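# Turn tester gears one full small-gear revolution, keep meshed

## Task

Rotate the gears on the tester until the small gear seated in it has made at least one complete turn. At the end the small gear must still sit in the tester, engaged with the big gear. Throughout, the gears must never come out of mesh and the upper centre must stay lowered.

## Robot and tools

Robot: two arms, left_arm (on the +y side) and right_arm, each ending in a five-finger hand. The left hand is a mirror of the right. Base positions in the scene frame: left_arm (-0.025, +0.281, +0.018) m, right_arm (+0.003, -0.225, +0.051) m, both turned only slightly about z. A post stands behind the arms, and loose items may occasionally get a small nudge.

Frames: the scene frame has its origin at table height between the nominal bases, +z up, +x out over the table. Each arm reports its pose in its own base frame. Offsets you send are along the current Hand target's own axes. The hand point sits 0.05 m in front of the palm and 0.15 m out from the wrist face. Its +z runs along the straight fingers, +y out of the palm, and +x across the palm. On the right hand +x points away from the thumb; on the left hand it points toward the thumb. Straight fingertips extend 0.06 to 0.07 m past the point, with finger centre lines 0.06 m behind it along -y. A bracket on the little-finger side of the wrist can strike things.

Row layout: every command row has 28 numbers in [-1, 1], covering both arms even when only one moves. Order: left dx, dy, dz, rx, ry, rz; left little, ring, middle, index, thumb_bend, thumb_turn; left force_limit, speed; then the same 14 for the right arm. The pose numbers are an offset, not a pose, measured from that arm's Hand target as it stood when the action (or move) began. 1.0 equals 0.6 m for dx, dy, dz and 180 degrees for the rotation vector rx, ry, rz. Six zeros means no new pose request for that arm.

Hand numbers are absolute targets. Fingers and thumb_bend: +1 straight, -1 curled. thumb_turn: +1 beside the palm, -1 across in front of it. force_limit runs from about 0 N at -1 to 10 N at +1 (15 N for the thumb motors). speed climbs from near zero at -1 to full at +0.48 and stays full above that. For a soft grip close at speed -0.94 or lower. With the thumb turned in, the hand can wrap objects 0.035 to 0.065 m thick, or a handle down to about 0.025 m. To keep a hand unchanged, resend the eight hand numbers from the last row actually executed for it. If none has run yet, send its hand_measured values plus its hand_force_limit and hand_speed. A finger that locked after reaching force_limit needs a new, more closed target and a higher limit to squeeze harder. To release, send a target more open than hand_measured.

Tools:
execute_actions(actions, cameras): actions is a list of actions. Each action holds up to 15 rows, one per 1/30 s step; a shorter table keeps its final row. Each row in an action counts from that action's start pose, so repeating an offset moves the arm further. Pass an empty list to see images. cameras lists names, ["all"] or [].
move(target, speed, blend, blocking, cameras): target is one 28-number row or a list of up to 15 rows. All rows are offsets from the same starting Hand targets, not chained. The path is straight, with a 10 s cap. speed is in m/s, 0.002 to 4.3, default 0.25; turning runs at up to twice that in rad/s. blend is a corner radius in metres, default 0 (stop at each target). blocking=false returns after about 0.5 s while the motion continues. It does not avoid obstacles.
wait(seconds): 0 to 3600 s, sends nothing new.
stop(): brakes a running move.
zoom_image(camera, region): region is [x0, y0, x1, y1] in pixels, at most 504 by 504.
show_instructions(): shows the reference images.
finished_scene(scene=1): ends the scene for good.
Cameras: cam_head_left, cam_head_right, cam_high (896x504), cam_left_wrist, cam_right_wrist (672x504).

Reading results: end_effector_position (m) and end_effector_quat_wxyz are in the base frame. Hand target is the last commanded pose after clipping, and it is where the next offsets start from. hand_measured, hand_stopped_by (moving, target, force, stalled, fault) and hand_load_n use the motor order above. A load near 0 after closing means the grip was lost. A move adds a line "move:" giving the outcome (done, off_target, moving, held, fault) and any limits (paced = pose clipped, held = steps withheld). Joint torques are noisy, offset and not zero in free air. Motor temperatures are reported, with a MOTOR HOT line at 85 °C; at 100 °C that arm goes limp for 30 to 60 s.

Behaviour: control is loose. A hand point often rests 1 to 3 cm (sometimes 5 cm) short of its target, usually low, without touching anything. Resend the remaining distance as an offset if needed. Orientation is clipped to within 40 degrees of the current orientation each step. A blocked arm keeps pressing until you command it back past where it is. Joint ranges (rad): waist ±2.880, shoulder 0 to 3.142, elbow 0 to 3.019, wrist pitch -1.693 to 1.571, wrist yaw ±1.571, wrist roll ±2.094.

Avoid: dropping anything, even slightly, or releasing moving parts. Don't let items leave the table. Don't slam into fixed or heavy objects, and don't let the two hands or arms collide or grip each other. Keep finger loads and motor heat low; stretched arms and constant pushing both heat motors. Move gently and smoothly.

Each tool is called after "Request:" as name([rows], argument=value, ...), one row to a line, values as JSON.

Reference images:

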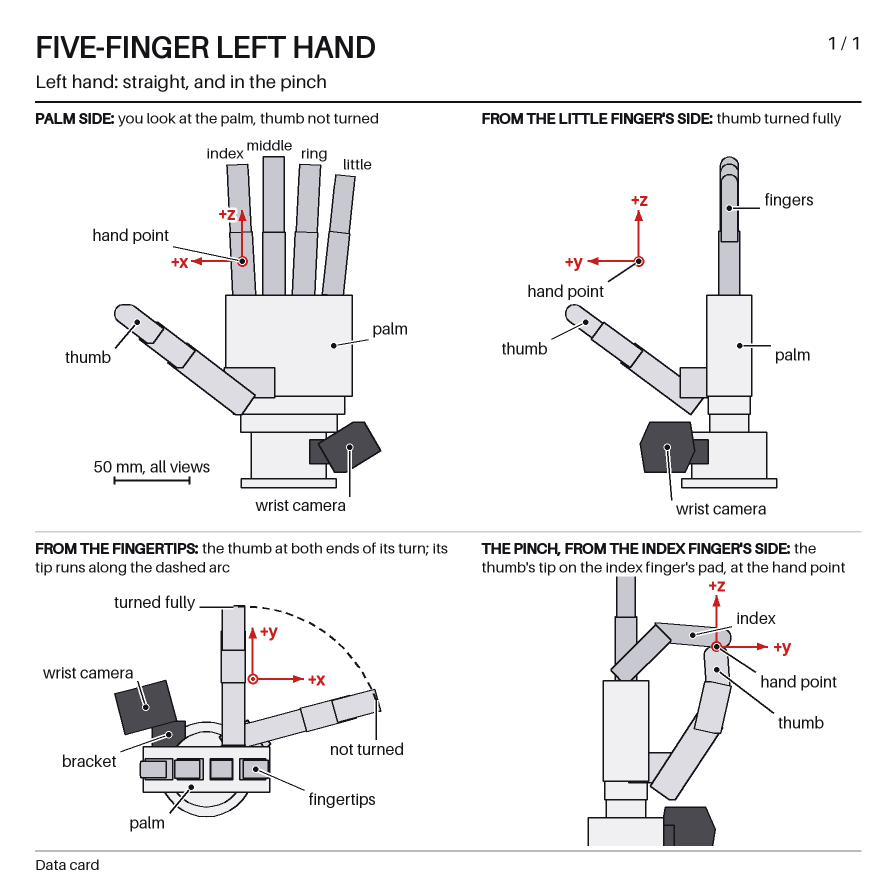

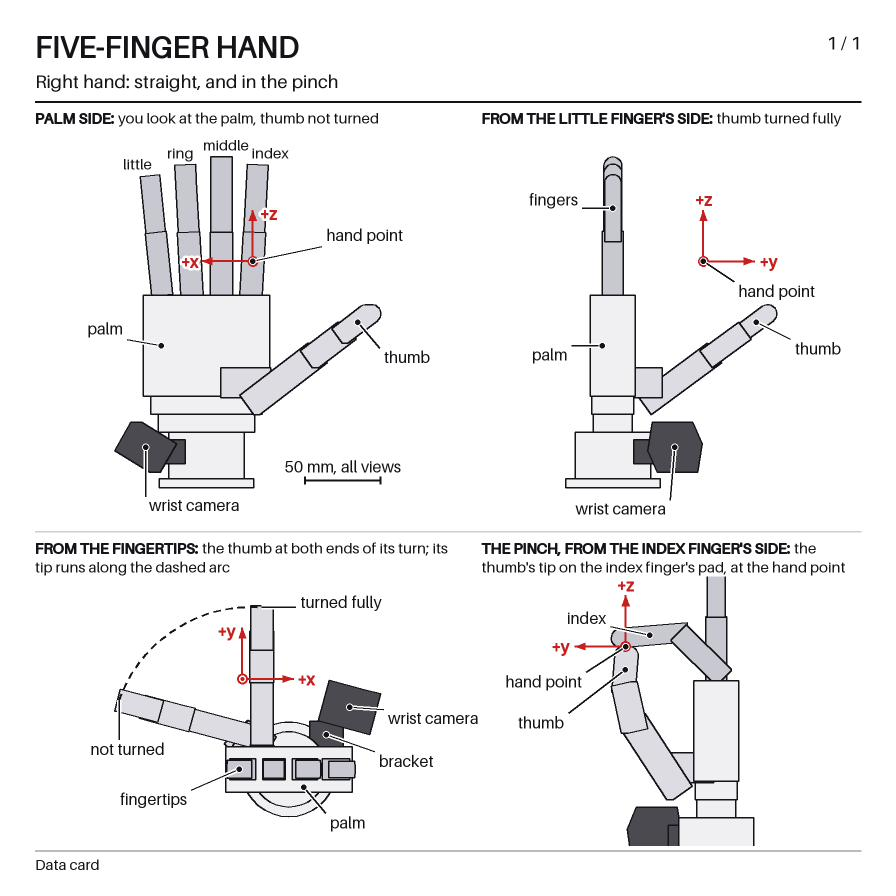

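## Session

Request:
execute_actions(actions=[])

Scene clock: 0.00 s.
left_arm: end_effector_position=(+0.6694, +0.1470, +0.0933) hand_measured=(+1.000, +1.000, +1.000, +1.000, +1.000, +1.000) hand_load_n=(+0.0, +0.0, +0.0, +0.0, +0.0, +0.0) hand_stopped_by=(target, target, target, target, target, target) hand_force_limit=0.00 hand_speed=-0.80 end_effector_quat_wxyz=(-0.011, -0.143, +0.990, +0.016) | right_arm: end_effector_position=(+0.6183, +0.3261, +0.2922) hand_measured=(+1.000, +1.000, +1.000, +1.000, +1.000, +1.000) hand_load_n=(+0.0, +0.0, +0.0, +0.0, +0.0, +0.0) hand_stopped_by=(target, target, target, target, target, target) hand_force_limit=0.00 hand_speed=-0.80 end_effector_quat_wxyz=(+0.455, -0.024, +0.886, +0.084)
Joint positions: left_arm=[0.128 2.403 2.464 -1.655 -0.031 1.411] | right_arm=[0.48 1.544 1.287 -0.368 0.221 1.884]
Joint velocities: within noise
Joint torques (N m): no reading
Motor temperatures (°C): left_arm=[29 32 29 30 30 31] | right_arm=[33 30 30 31 28 33]
Heat: left arm: hottest shoulder 32 °C; right arm: hottest waist 33 °C.
Hand target: left_arm +0.6745, +0.1477, +0.1013; +0.000, -0.143, +0.990, +0.015 | right_arm +0.6234, +0.3287, +0.3090; +0.467, -0.022, +0.879, +0.090

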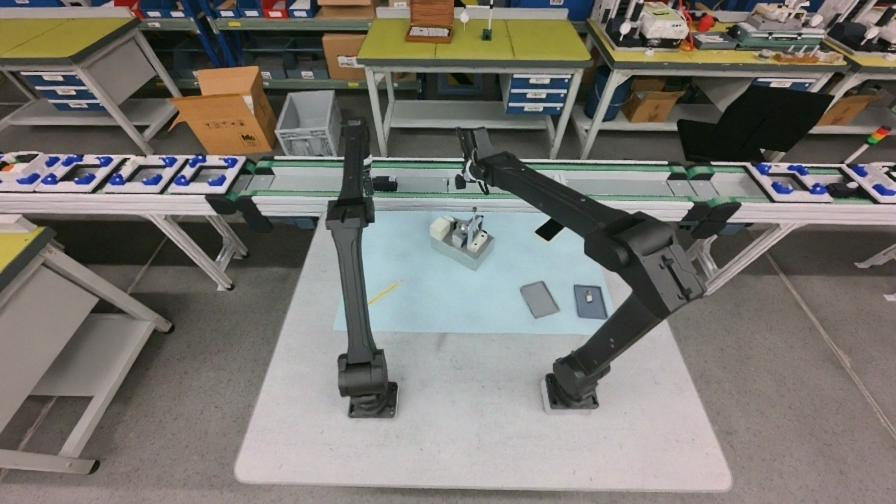

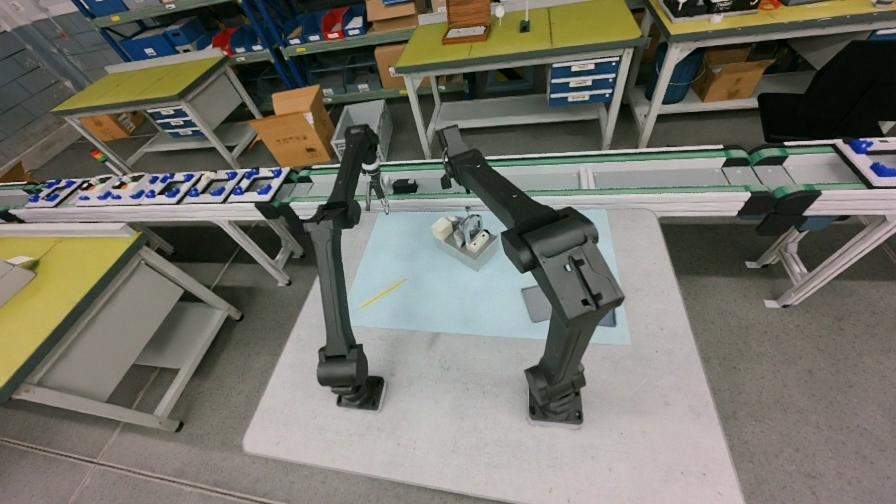

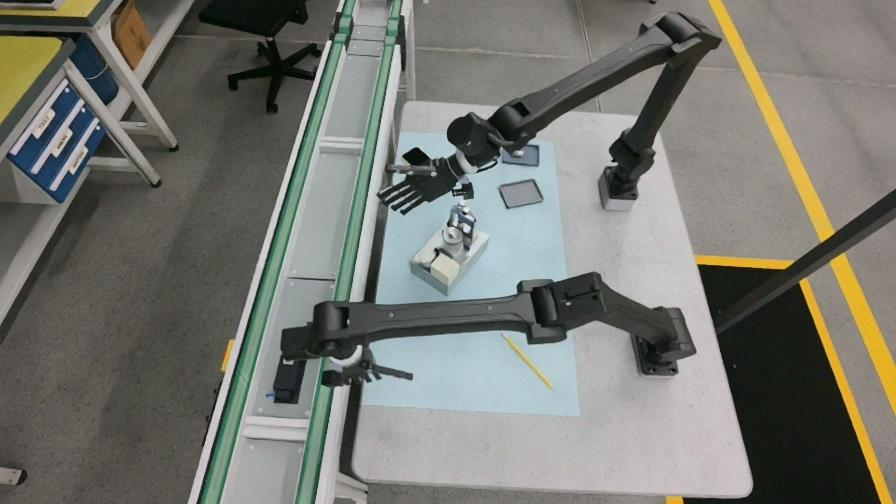

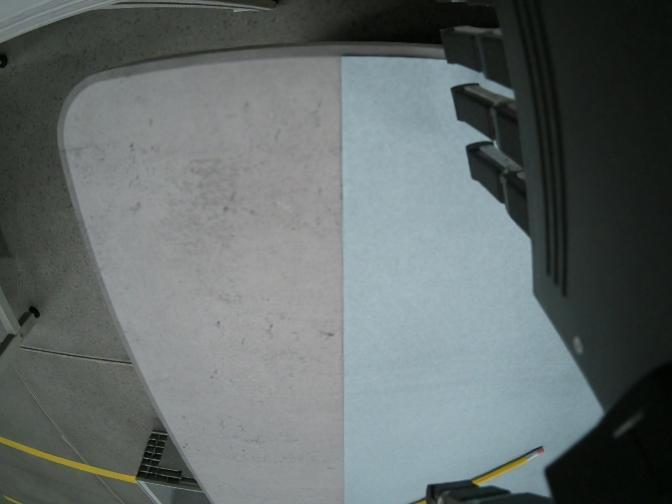

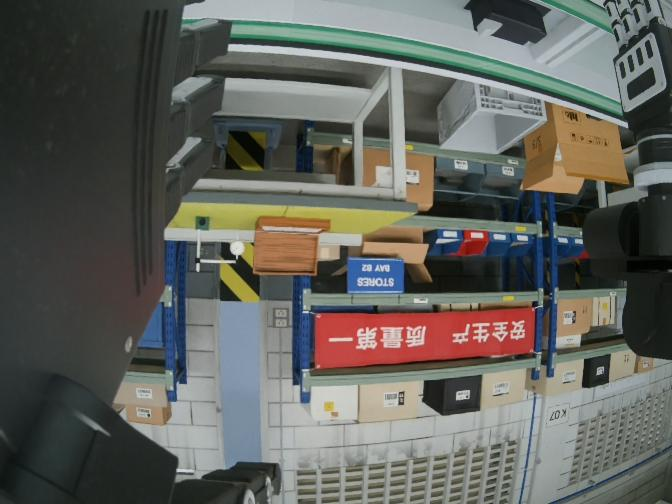

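Request:
zoom_image(camera="cam_head_left", region=[410, 190, 520, 280])

Request:
zoom_image(camera="cam_head_right", region=[410, 190, 520, 280])

Request:
zoom_image(camera="cam_high", region=[390, 190, 510, 300])

Request:
zoom_image(camera="cam_head_left", region=[500, 260, 640, 340])

Scaled by 4.582.

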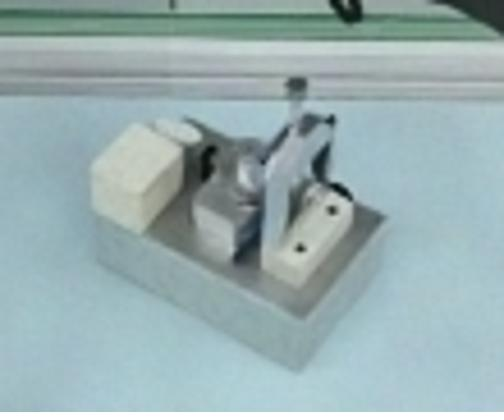

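Scaled by 4.582.

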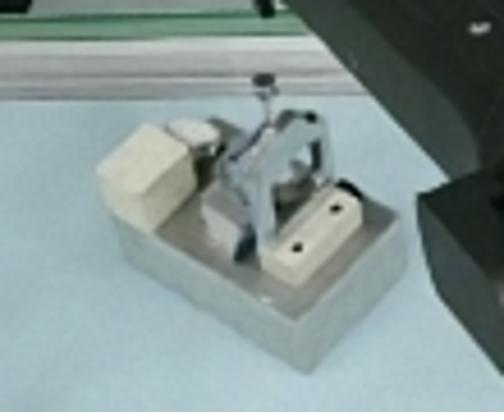

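Scaled by 4.200.

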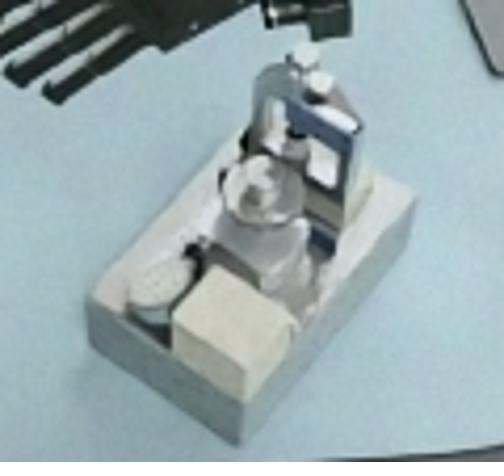

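Scaled by 3.600.

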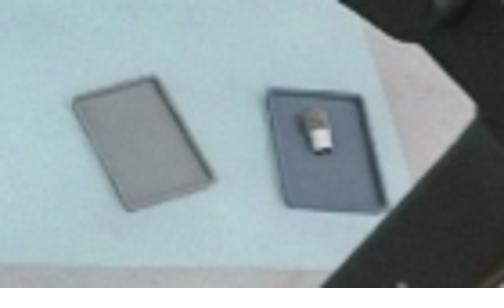

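Request:
move(target=[0,0,0,0,0,0,1,1,1,1,1,1,0,-0.8,0.068,-0.167,-0.368,0,0.28,0,1,1,1,1,1,1,0,-0.8], cameras=["all"])

Scene clock: 5.40 s.
left_arm: end_effector_position=(+0.6694, +0.1470, +0.0933) hand_measured=(+1.000, +1.000, +1.000, +1.000, +1.000, +1.000) hand_load_n=(+0.0, +0.0, +0.0, +0.0, +0.0, +0.0) hand_stopped_by=(target, target, target, target, target, target) hand_force_limit=0.00 hand_speed=-0.80 end_effector_quat_wxyz=(-0.011, -0.143, +0.990, +0.016) | right_arm: end_effector_position=(+0.4326, +0.1938, +0.3578) hand_measured=(+1.000, +1.000, +1.000, +1.000, +1.000, +1.000) hand_load_n=(+0.0, +0.0, +0.0, +0.0, +0.0, +0.0) hand_stopped_by=(target, target, target, target, target, target) hand_force_limit=0.00 hand_speed=-0.80 end_effector_quat_wxyz=(+0.054, -0.049, +0.994, +0.077)
Joint positions: left_arm=[0.128 2.403 2.464 -1.655 -0.031 1.411] | right_arm=[0.255 1.392 1.641 -1.681 -0.129 1.737]
Joint torques (N m): left_arm=[-0.32 -21.01 9.68 0.5 -0.1 0] | right_arm=[-0.5 -9.47 13.27 0.46 -0.24 -0.11]
Heat: left arm: hottest shoulder 32 °C; right arm: hottest waist 33 °C.
Hand target: left_arm +0.6745, +0.1477, +0.1013; +0.000, -0.143, +0.990, +0.015 | right_arm +0.4321, +0.1927, +0.3822; +0.048, -0.058, +0.995, +0.072
Off the commanded pose: left_arm 0.009 m, 1 deg | right_arm 0.025 m, 1 deg.
joint sent to its limit (right arm) — joint 4 (wrist pitch), lower limit. The joint targets are off in orientation, not in position.
move: off_target (right_arm)

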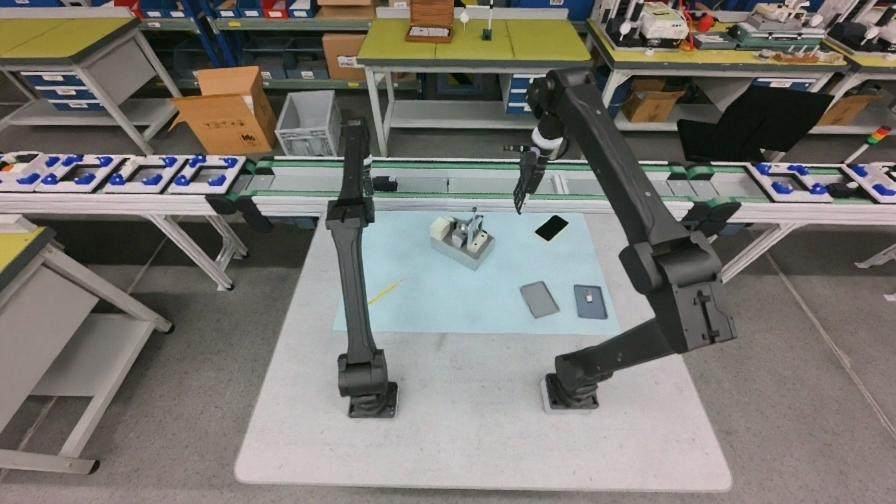

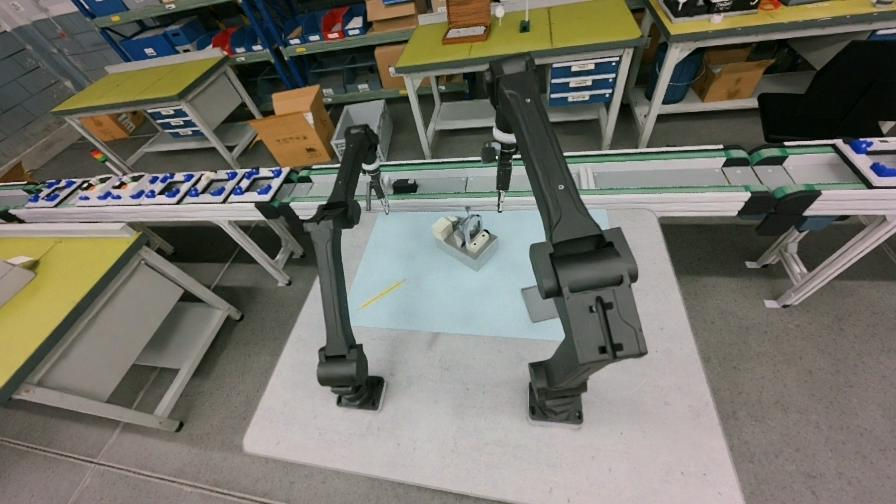

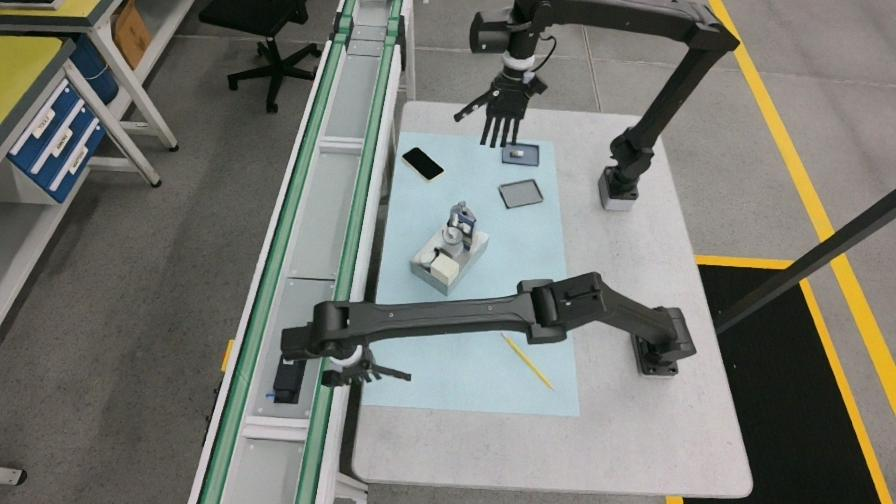

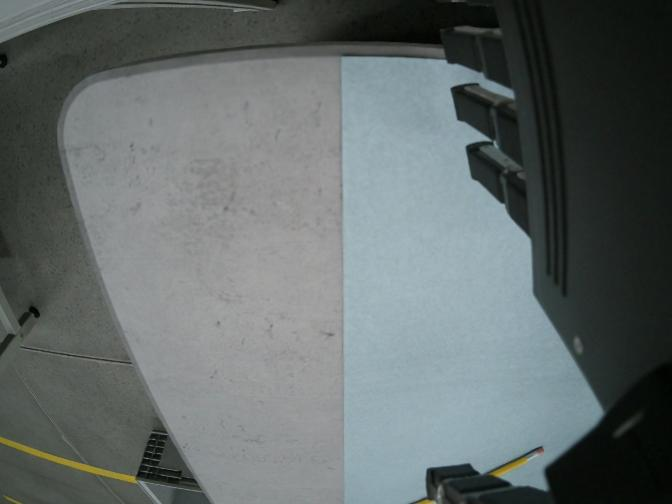

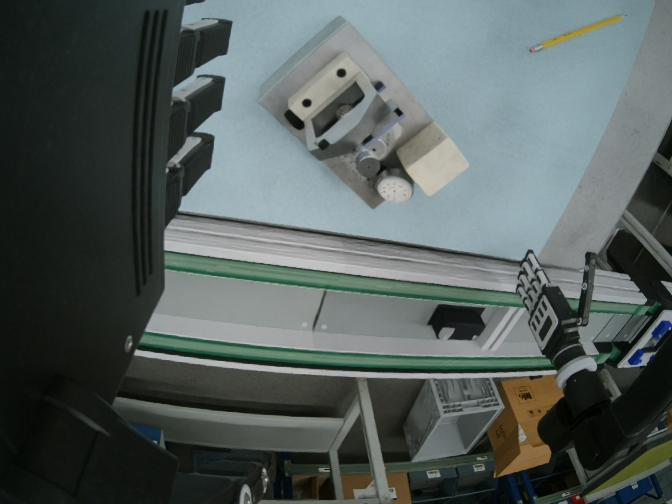

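Request:
zoom_image(camera="cam_right_wrist", region=[250, 10, 480, 220])

Request:
zoom_image(camera="cam_high", region=[400, 190, 500, 300])

Request:
zoom_image(camera="cam_head_right", region=[420, 195, 510, 275])

Scaled by 2.191 from the camera's image (finer frame: 960x720).

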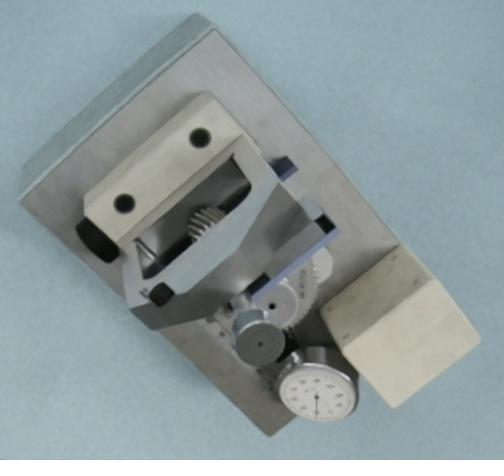

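Scaled by 4.582.

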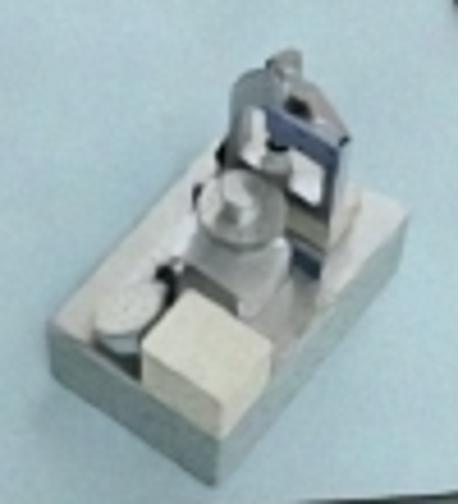

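Scaled by 5.600.

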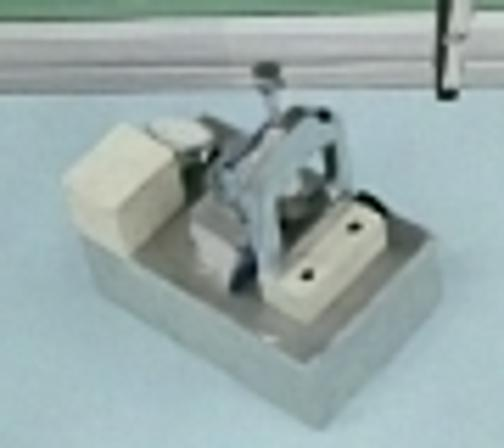

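Request:
move(target=[0,0,0,0,0,0,1,1,1,1,1,1,0,-0.8,0.18,-0.052,0.245,0,-0.167,0,1,1,1,1,1,1,0,-0.8], cameras=["cam_right_wrist","cam_high"])

Request:
zoom_image(camera="cam_right_wrist", region=[200, 50, 600, 350])

Scene clock: 9.03 s.
left_arm: end_effector_position=(+0.6694, +0.1470, +0.0933) hand_measured=(+1.000, +1.000, +1.000, +1.000, +1.000, +1.000) hand_load_n=(+0.0, +0.0, +0.0, +0.0, +0.0, +0.0) hand_stopped_by=(target, target, target, target, target, target) hand_force_limit=0.00 hand_speed=-0.80 end_effector_quat_wxyz=(-0.011, -0.143, +0.990, +0.016) | right_arm: end_effector_position=(+0.3406, +0.1700, +0.2180) hand_measured=(+1.000, +1.000, +1.000, +1.000, +1.000, +1.000) hand_load_n=(+0.0, +0.0, +0.0, +0.0, +0.0, +0.0) hand_stopped_by=(target, target, target, target, target, target) hand_force_limit=0.00 hand_speed=-0.80 end_effector_quat_wxyz=(+0.295, -0.041, +0.951, +0.080)
Joint positions: left_arm=[0.128 2.403 2.464 -1.655 -0.031 1.411] | right_arm=[0.34 0.794 0.696 -0.852 0.019 1.818]
Joint torques (N m): left_arm=[-0.26 -21.3 9.66 0.51 -0.1 -0.03] | right_arm=[0.62 -2.08 10.39 2.65 0.1 0.2]
Heat: left arm: hottest shoulder 32 °C; right arm: hottest waist 33 °C.
Hand target: left_arm +0.6745, +0.1477, +0.1013; +0.000, -0.143, +0.990, +0.015 | right_arm +0.3419, +0.1724, +0.2218; +0.304, -0.037, +0.948, +0.085
Off the commanded pose: left_arm 0.009 m, 1 deg | right_arm 0.005 m, 1 deg.
move: done
Images, in order (width x height): cam_high 896x504, cam_right_wrist 672x504.

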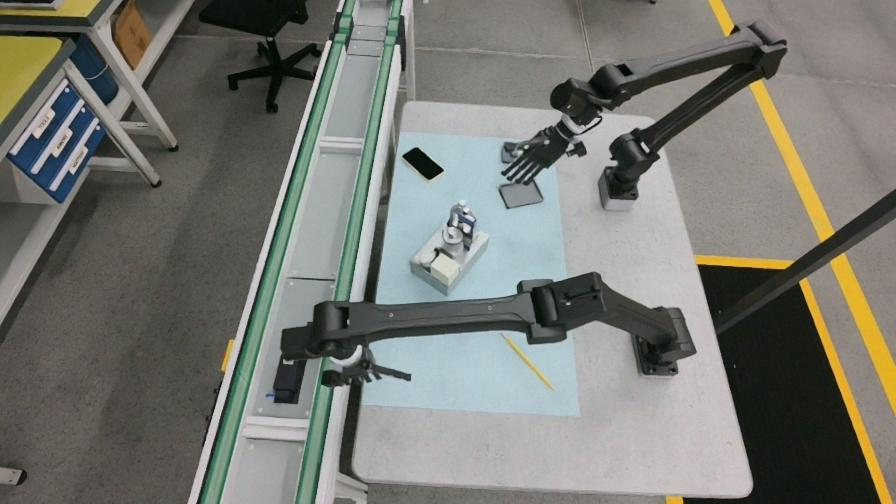

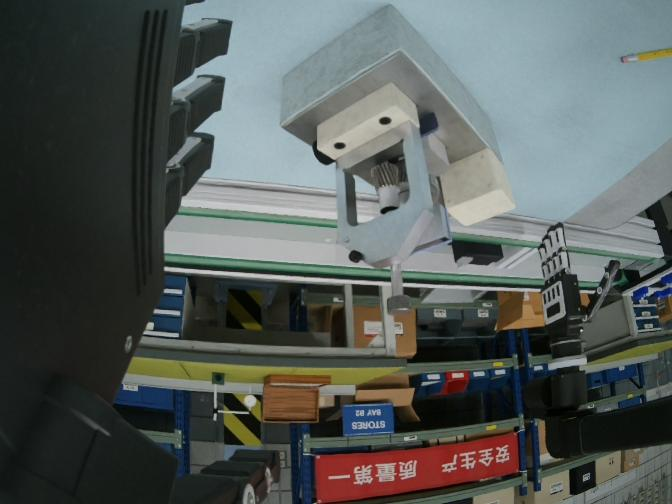

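Scaled by 1.260 from the camera's image (finer frame: 960x720).

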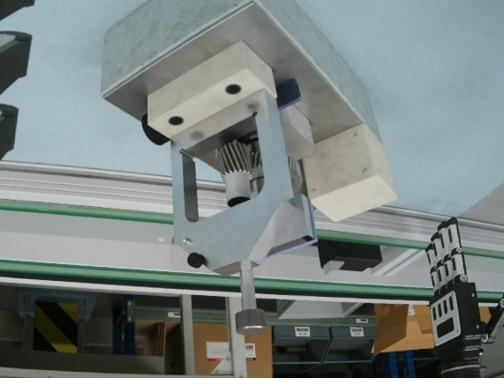

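Request:
move(target=[0.253,-0.27,-0.093,0,0,-0.41,1,1,1,1,1,1,0,-0.8,0,0,0,0,0,0,1,1,1,1,1,1,0,-0.8], cameras=["cam_left_wrist","cam_high","cam_head_left"])

Scene clock: 14.90 s.
left_arm: end_effector_position=(+0.5741, -0.0473, +0.1461) hand_measured=(+1.000, +1.000, +1.000, +1.000, +1.000, +1.000) hand_load_n=(+0.0, +0.0, +0.0, +0.0, +0.0, +0.0) hand_stopped_by=(target, target, target, target, target, target) hand_force_limit=0.00 hand_speed=-0.80 end_effector_quat_wxyz=(-0.003, +0.706, -0.708, -0.018) | right_arm: end_effector_position=(+0.3406, +0.1700, +0.2181) hand_measured=(+1.000, +1.000, +1.000, +1.000, +1.000, +1.000) hand_load_n=(+0.0, +0.0, +0.0, +0.0, +0.0, +0.0) hand_stopped_by=(target, target, target, target, target, target) hand_force_limit=0.00 hand_speed=-0.80 end_effector_quat_wxyz=(+0.295, -0.041, +0.951, +0.080)
Joint positions: left_arm=[-0.034 2.059 2.008 -1.543 -0.029 -0.032] | right_arm=[0.34 0.794 0.696 -0.852 0.019 1.819]
Joint torques (N m): left_arm=[-0.85 -18.67 7.91 0.69 -0.08 -0.23] | right_arm=[0.32 -2.02 10.36 2.69 0.1 0.19]
Heat: left arm: hottest shoulder 33 °C; right arm: hottest waist 33 °C.
Hand target: left_arm +0.5752, -0.0524, +0.1514; -0.009, +0.709, -0.705, -0.012 | right_arm +0.3419, +0.1724, +0.2218; +0.304, -0.037, +0.948, +0.085
Off the commanded pose: left_arm 0.007 m, 1 deg | right_arm 0.005 m, 1 deg.
move: done
Images, in order (width x height): cam_head_left 896x504, cam_high 896x504, cam_left_wrist 672x504.

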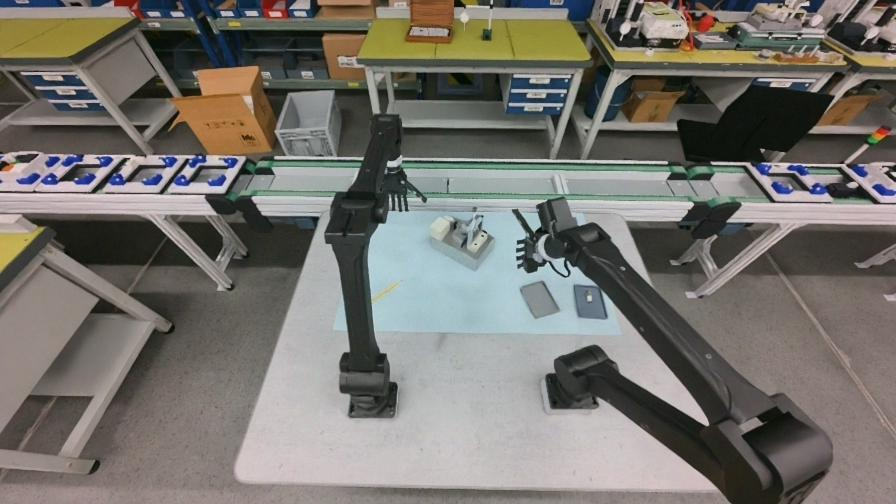

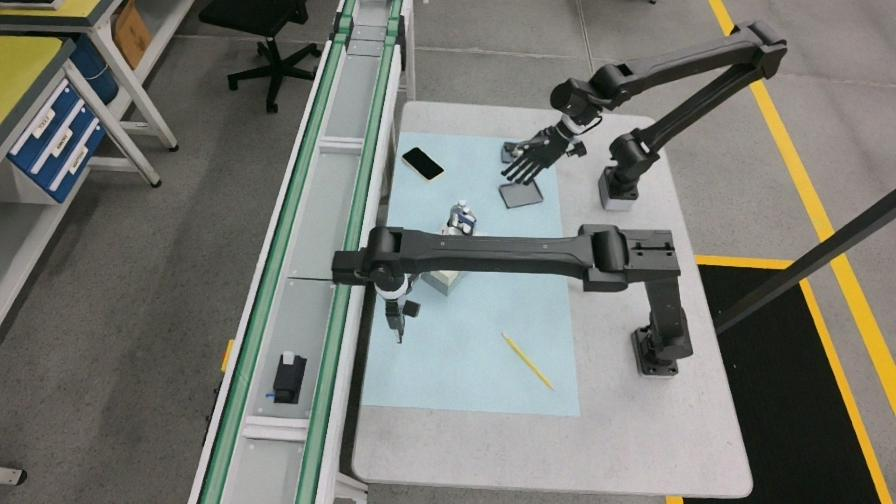

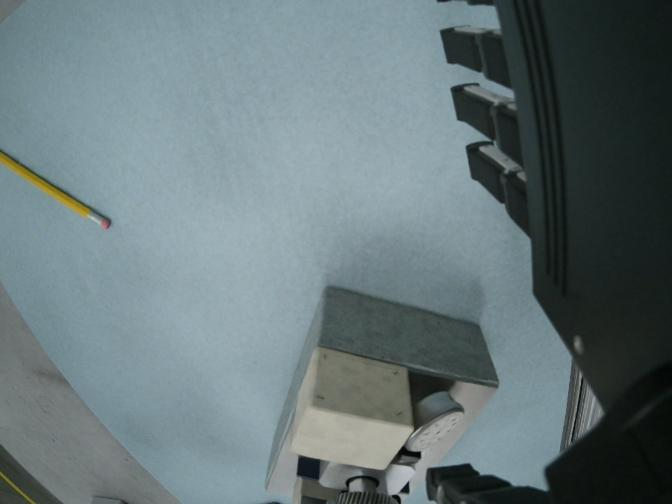

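Request:
move(target=[-0.12,-0.03,-0.03,0,0.15,0,1,1,1,1,1,1,0,-0.8,0,0,0,0,0,0,1,1,1,1,1,1,0,-0.8], cameras=["cam_left_wrist"])

Request:
zoom_image(camera="cam_left_wrist", region=[200, 200, 500, 500])

Scene clock: 17.13 s.
left_arm: end_effector_position=(+0.5838, +0.0168, +0.1634) hand_measured=(+1.000, +1.000, +1.000, +1.000, +1.000, +1.000) hand_load_n=(+0.0, +0.0, +0.0, +0.0, +0.0, +0.0) hand_stopped_by=(target, target, target, target, target, target) hand_force_limit=0.00 hand_speed=-0.80 end_effector_quat_wxyz=(+0.166, +0.699, -0.681, +0.144) | right_arm: end_effector_position=(+0.3406, +0.1700, +0.2181) hand_measured=(+1.000, +1.000, +1.000, +1.000, +1.000, +1.000) hand_load_n=(+0.0, -0.5, +0.0, +0.0, +0.0, +0.0) hand_stopped_by=(target, target, target, target, target, target) hand_force_limit=0.00 hand_speed=-0.80 end_effector_quat_wxyz=(+0.295, -0.041, +0.951, +0.080)
Joint positions: left_arm=[0.197 2.155 2.124 -1.658 0.428 0.196] | right_arm=[0.34 0.794 0.696 -0.852 0.019 1.819]
Joint torques (N m): left_arm=[-0.03 -17.08 11.64 -0.06 0.44 0.13] | right_arm=[0.56 -2.2 10.41 2.69 0.09 0.21]
Heat: left arm: hottest shoulder 34 °C; right arm: hottest waist 33 °C.
Hand target: left_arm +0.5928, +0.0193, +0.1713; +0.156, +0.692, -0.688, +0.154 | right_arm +0.3419, +0.1724, +0.2218; +0.304, -0.037, +0.948, +0.085
Off the commanded pose: left_arm 0.012 m, 2 deg | right_arm 0.005 m, 1 deg.
move: off_target (left_arm)

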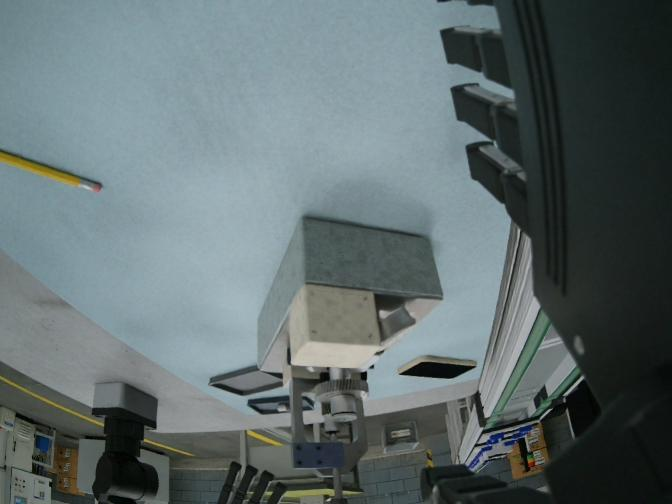

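Scaled by 1.680 from the camera's image (finer frame: 960x720).

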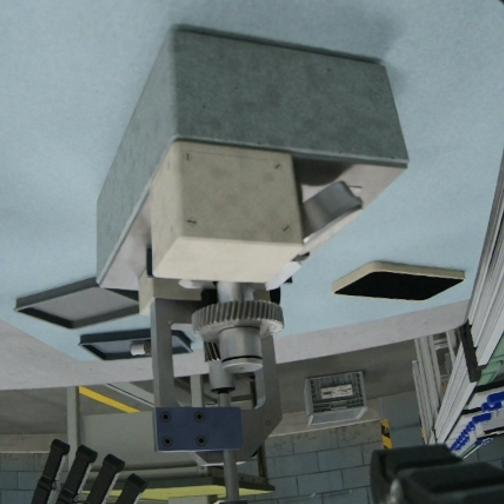

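Request:
move([
  [0.064,0,-0.136,0,-0.1,0,1,1,1,1,1,1,0,-0.8,0,0,0,0,0,0,1,1,1,1,1,1,0,-0.8],
  [0.457,0.039,0.087,0,-0.344,0,1,1,1,1,1,1,0,-0.8,0,0,0,0,0,0,1,1,1,1,1,1,0,-0.8],
], blend=[0.03,0], cameras=["cam_left_wrist","cam_high","cam_head_left","cam_right_wrist"])

Scene clock: 25.23 s.
left_arm: end_effector_position=(+0.5608, -0.2519, +0.2290) hand_measured=(+1.000, +1.000, +1.000, +1.000, +1.000, +1.000) hand_load_n=(+0.0, +0.0, +0.0, +0.0, +0.0, +0.0) hand_stopped_by=(target, target, target, target, target, target) hand_force_limit=0.00 hand_speed=-0.80 end_effector_quat_wxyz=(+0.275, -0.637, +0.717, +0.065) | right_arm: end_effector_position=(+0.3406, +0.1700, +0.2181) hand_measured=(+1.000, +1.000, +1.000, +1.000, +1.000, +1.000) hand_load_n=(+0.0, +0.0, +0.0, +0.0, +0.0, +0.0) hand_stopped_by=(target, target, target, target, target, target) hand_force_limit=0.00 hand_speed=-0.80 end_effector_quat_wxyz=(+0.295, -0.041, +0.951, +0.080)
Joint positions: left_arm=[-0.522 2.075 2.251 -1.688 -0.571 -0.386] | right_arm=[0.34 0.794 0.696 -0.852 0.019 1.819]
Joint torques (N m): left_arm=[0.85 -17.67 11.95 0.28 -0.59 -0.17] | right_arm=[0.67 -1.96 10.44 2.65 0.11 0.19]
Heat: left arm: hottest shoulder 34 °C; right arm: hottest elbow 34 °C.
Hand target: left_arm +0.5711, -0.2512, +0.2414; +0.220, -0.673, +0.670, +0.224 | right_arm +0.3419, +0.1724, +0.2218; +0.304, -0.037, +0.948, +0.085
Off the commanded pose: left_arm 0.016 m, 21 deg | right_arm 0.005 m, 1 deg.
joint sent to its limit (left arm) — joint 4 (wrist pitch), lower limit. The joint targets are off in orientation, not in position.
move: off_target (left_arm)
Images, in order (width x height): cam_head_left 896x504, cam_high 896x504, cam_left_wrist 672x504, cam_right_wrist 672x504.

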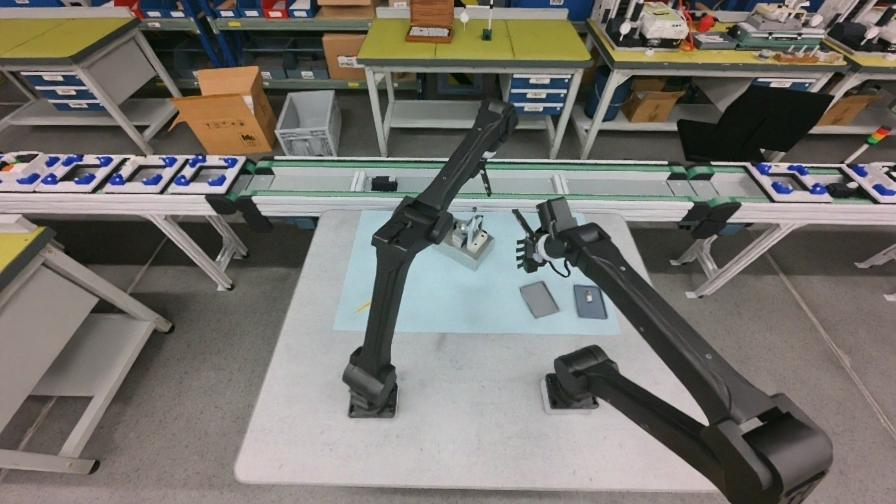

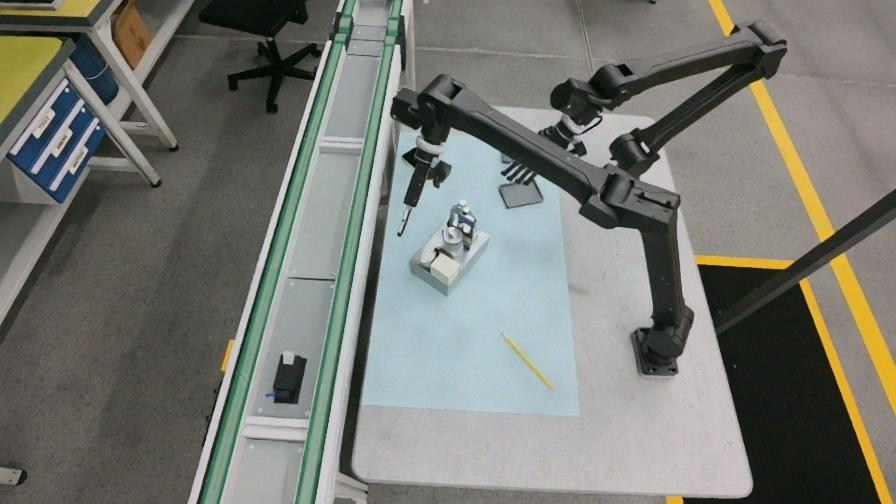

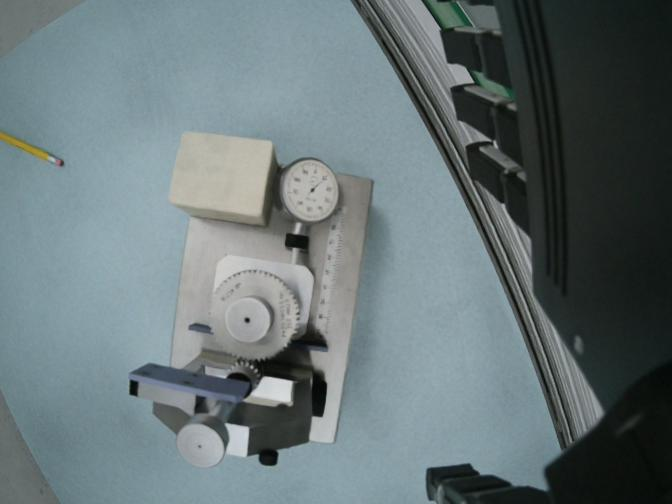

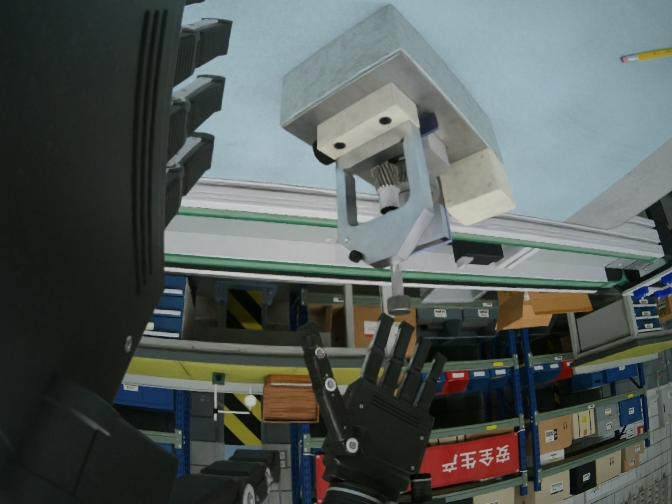

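Request:
zoom_image(camera="cam_left_wrist", region=[120, 110, 400, 480])

Request:
zoom_image(camera="cam_left_wrist", region=[190, 240, 330, 400])

Request:
zoom_image(camera="cam_right_wrist", region=[270, 0, 530, 330])

Scaled by 1.362 from the camera's image (finer frame: 960x720).

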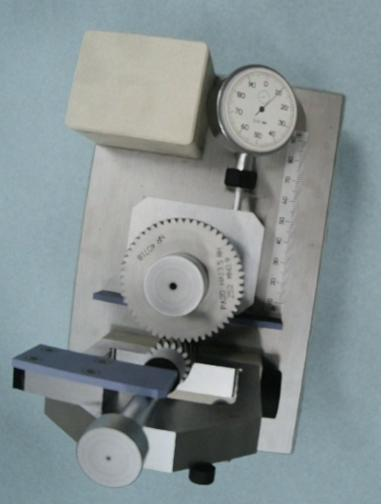

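Scaled by 3.150 from the camera's image (finer frame: 960x720).

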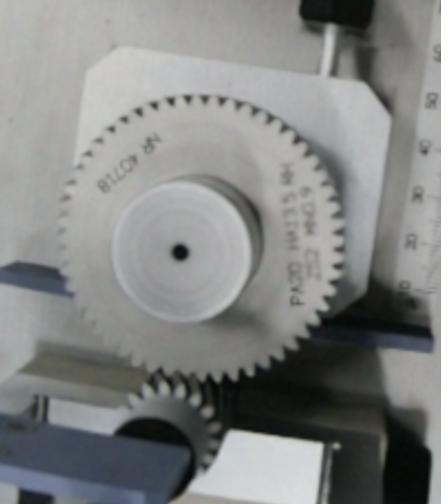

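Scaled by 1.527 from the camera's image (finer frame: 960x720).

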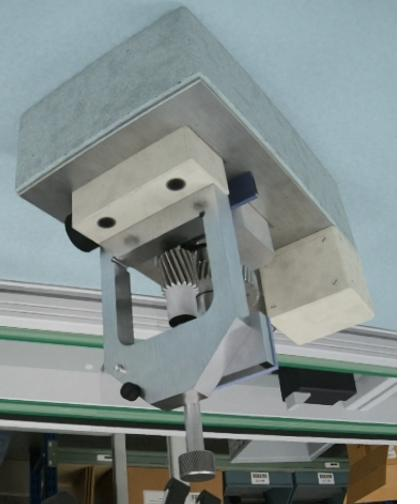

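Request:
move(target=[-0.287,0.025,0.252,0,0.32,0,1,1,1,1,1,1,0,-0.8,0,0,0,0,0,0,1,1,1,1,1,1,0,-0.8], cameras=["cam_left_wrist","cam_high"])

Request:
zoom_image(camera="cam_left_wrist", region=[200, 200, 500, 500])

Request:
zoom_image(camera="cam_high", region=[400, 190, 500, 300])

Scene clock: 40.27 s.
left_arm: end_effector_position=(+0.5464, -0.0213, +0.2081) hand_measured=(+1.000, +1.000, +1.000, +1.000, +1.000, +1.000) hand_load_n=(+0.0, +0.0, +0.0, +0.0, +0.0, +0.0) hand_stopped_by=(target, target, target, target, target, target) hand_force_limit=0.00 hand_speed=-0.80 end_effector_quat_wxyz=(+0.143, +0.707, -0.683, +0.114) | right_arm: end_effector_position=(+0.3406, +0.1700, +0.2181) hand_measured=(+1.000, +1.000, +1.000, +1.000, +1.000, +1.000) hand_load_n=(+0.0, +0.0, +0.0, +0.0, +0.0, +0.0) hand_stopped_by=(target, target, target, target, target, target) hand_force_limit=0.00 hand_speed=-0.80 end_effector_quat_wxyz=(+0.295, -0.041, +0.951, +0.080)
Joint positions: left_arm=[0.128 2.001 2.009 -1.664 0.359 0.11] | right_arm=[0.34 0.794 0.696 -0.852 0.019 1.819]
Joint torques (N m): left_arm=[-0.73 -16.97 11.73 0.12 0.4 0.1] | right_arm=[0.62 -1.79 10.43 2.67 0.09 0.19]
Motor temperatures (°C): left_arm=[29 35 33 29 30 31] | right_arm=[33 31 36 31 28 32]
Heat: left arm: hottest shoulder 35 °C; right arm: hottest elbow 36 °C.
Hand target: left_arm +0.5548, -0.0230, +0.2228; +0.130, +0.697, -0.693, +0.127 | right_arm +0.3419, +0.1724, +0.2218; +0.304, -0.037, +0.948, +0.085
Off the commanded pose: left_arm 0.017 m, 3 deg | right_arm 0.005 m, 1 deg.
move: off_target (left_arm)
Images, in order (width x height): cam_high 896x504, cam_left_wrist 672x504.

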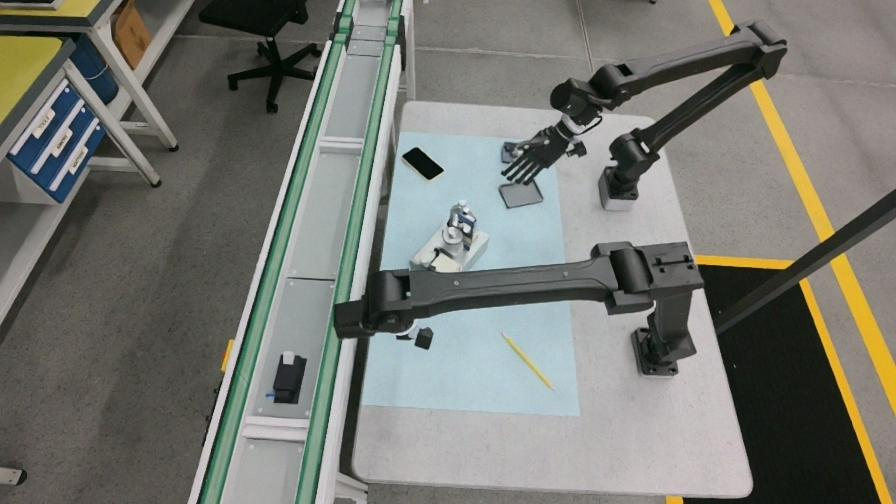

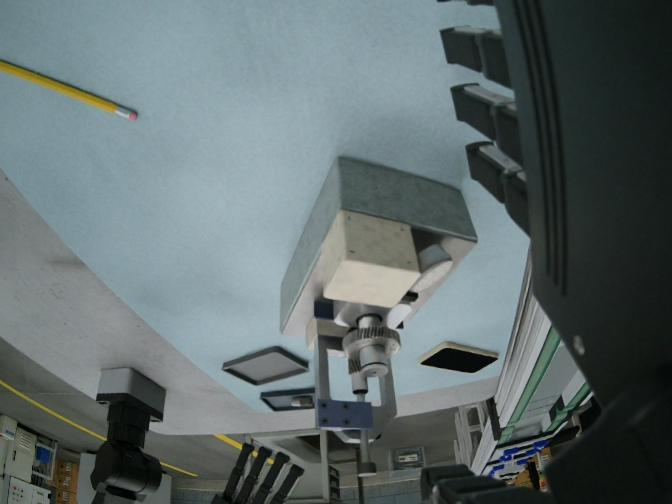

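Scaled by 1.680 from the camera's image (finer frame: 960x720).

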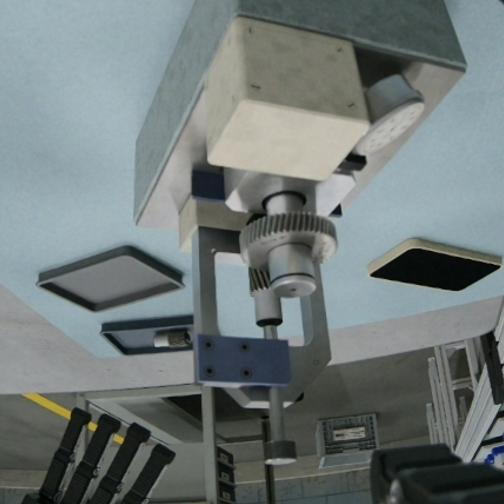

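Scaled by 4.582.

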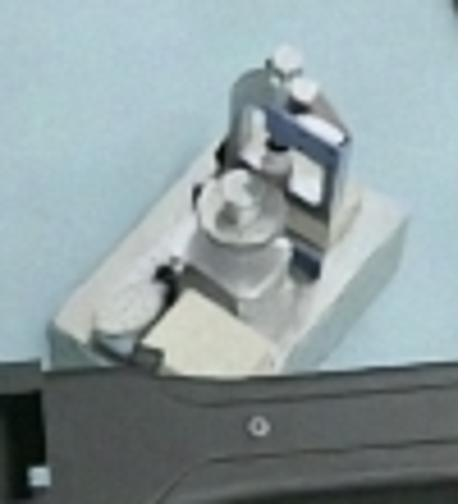

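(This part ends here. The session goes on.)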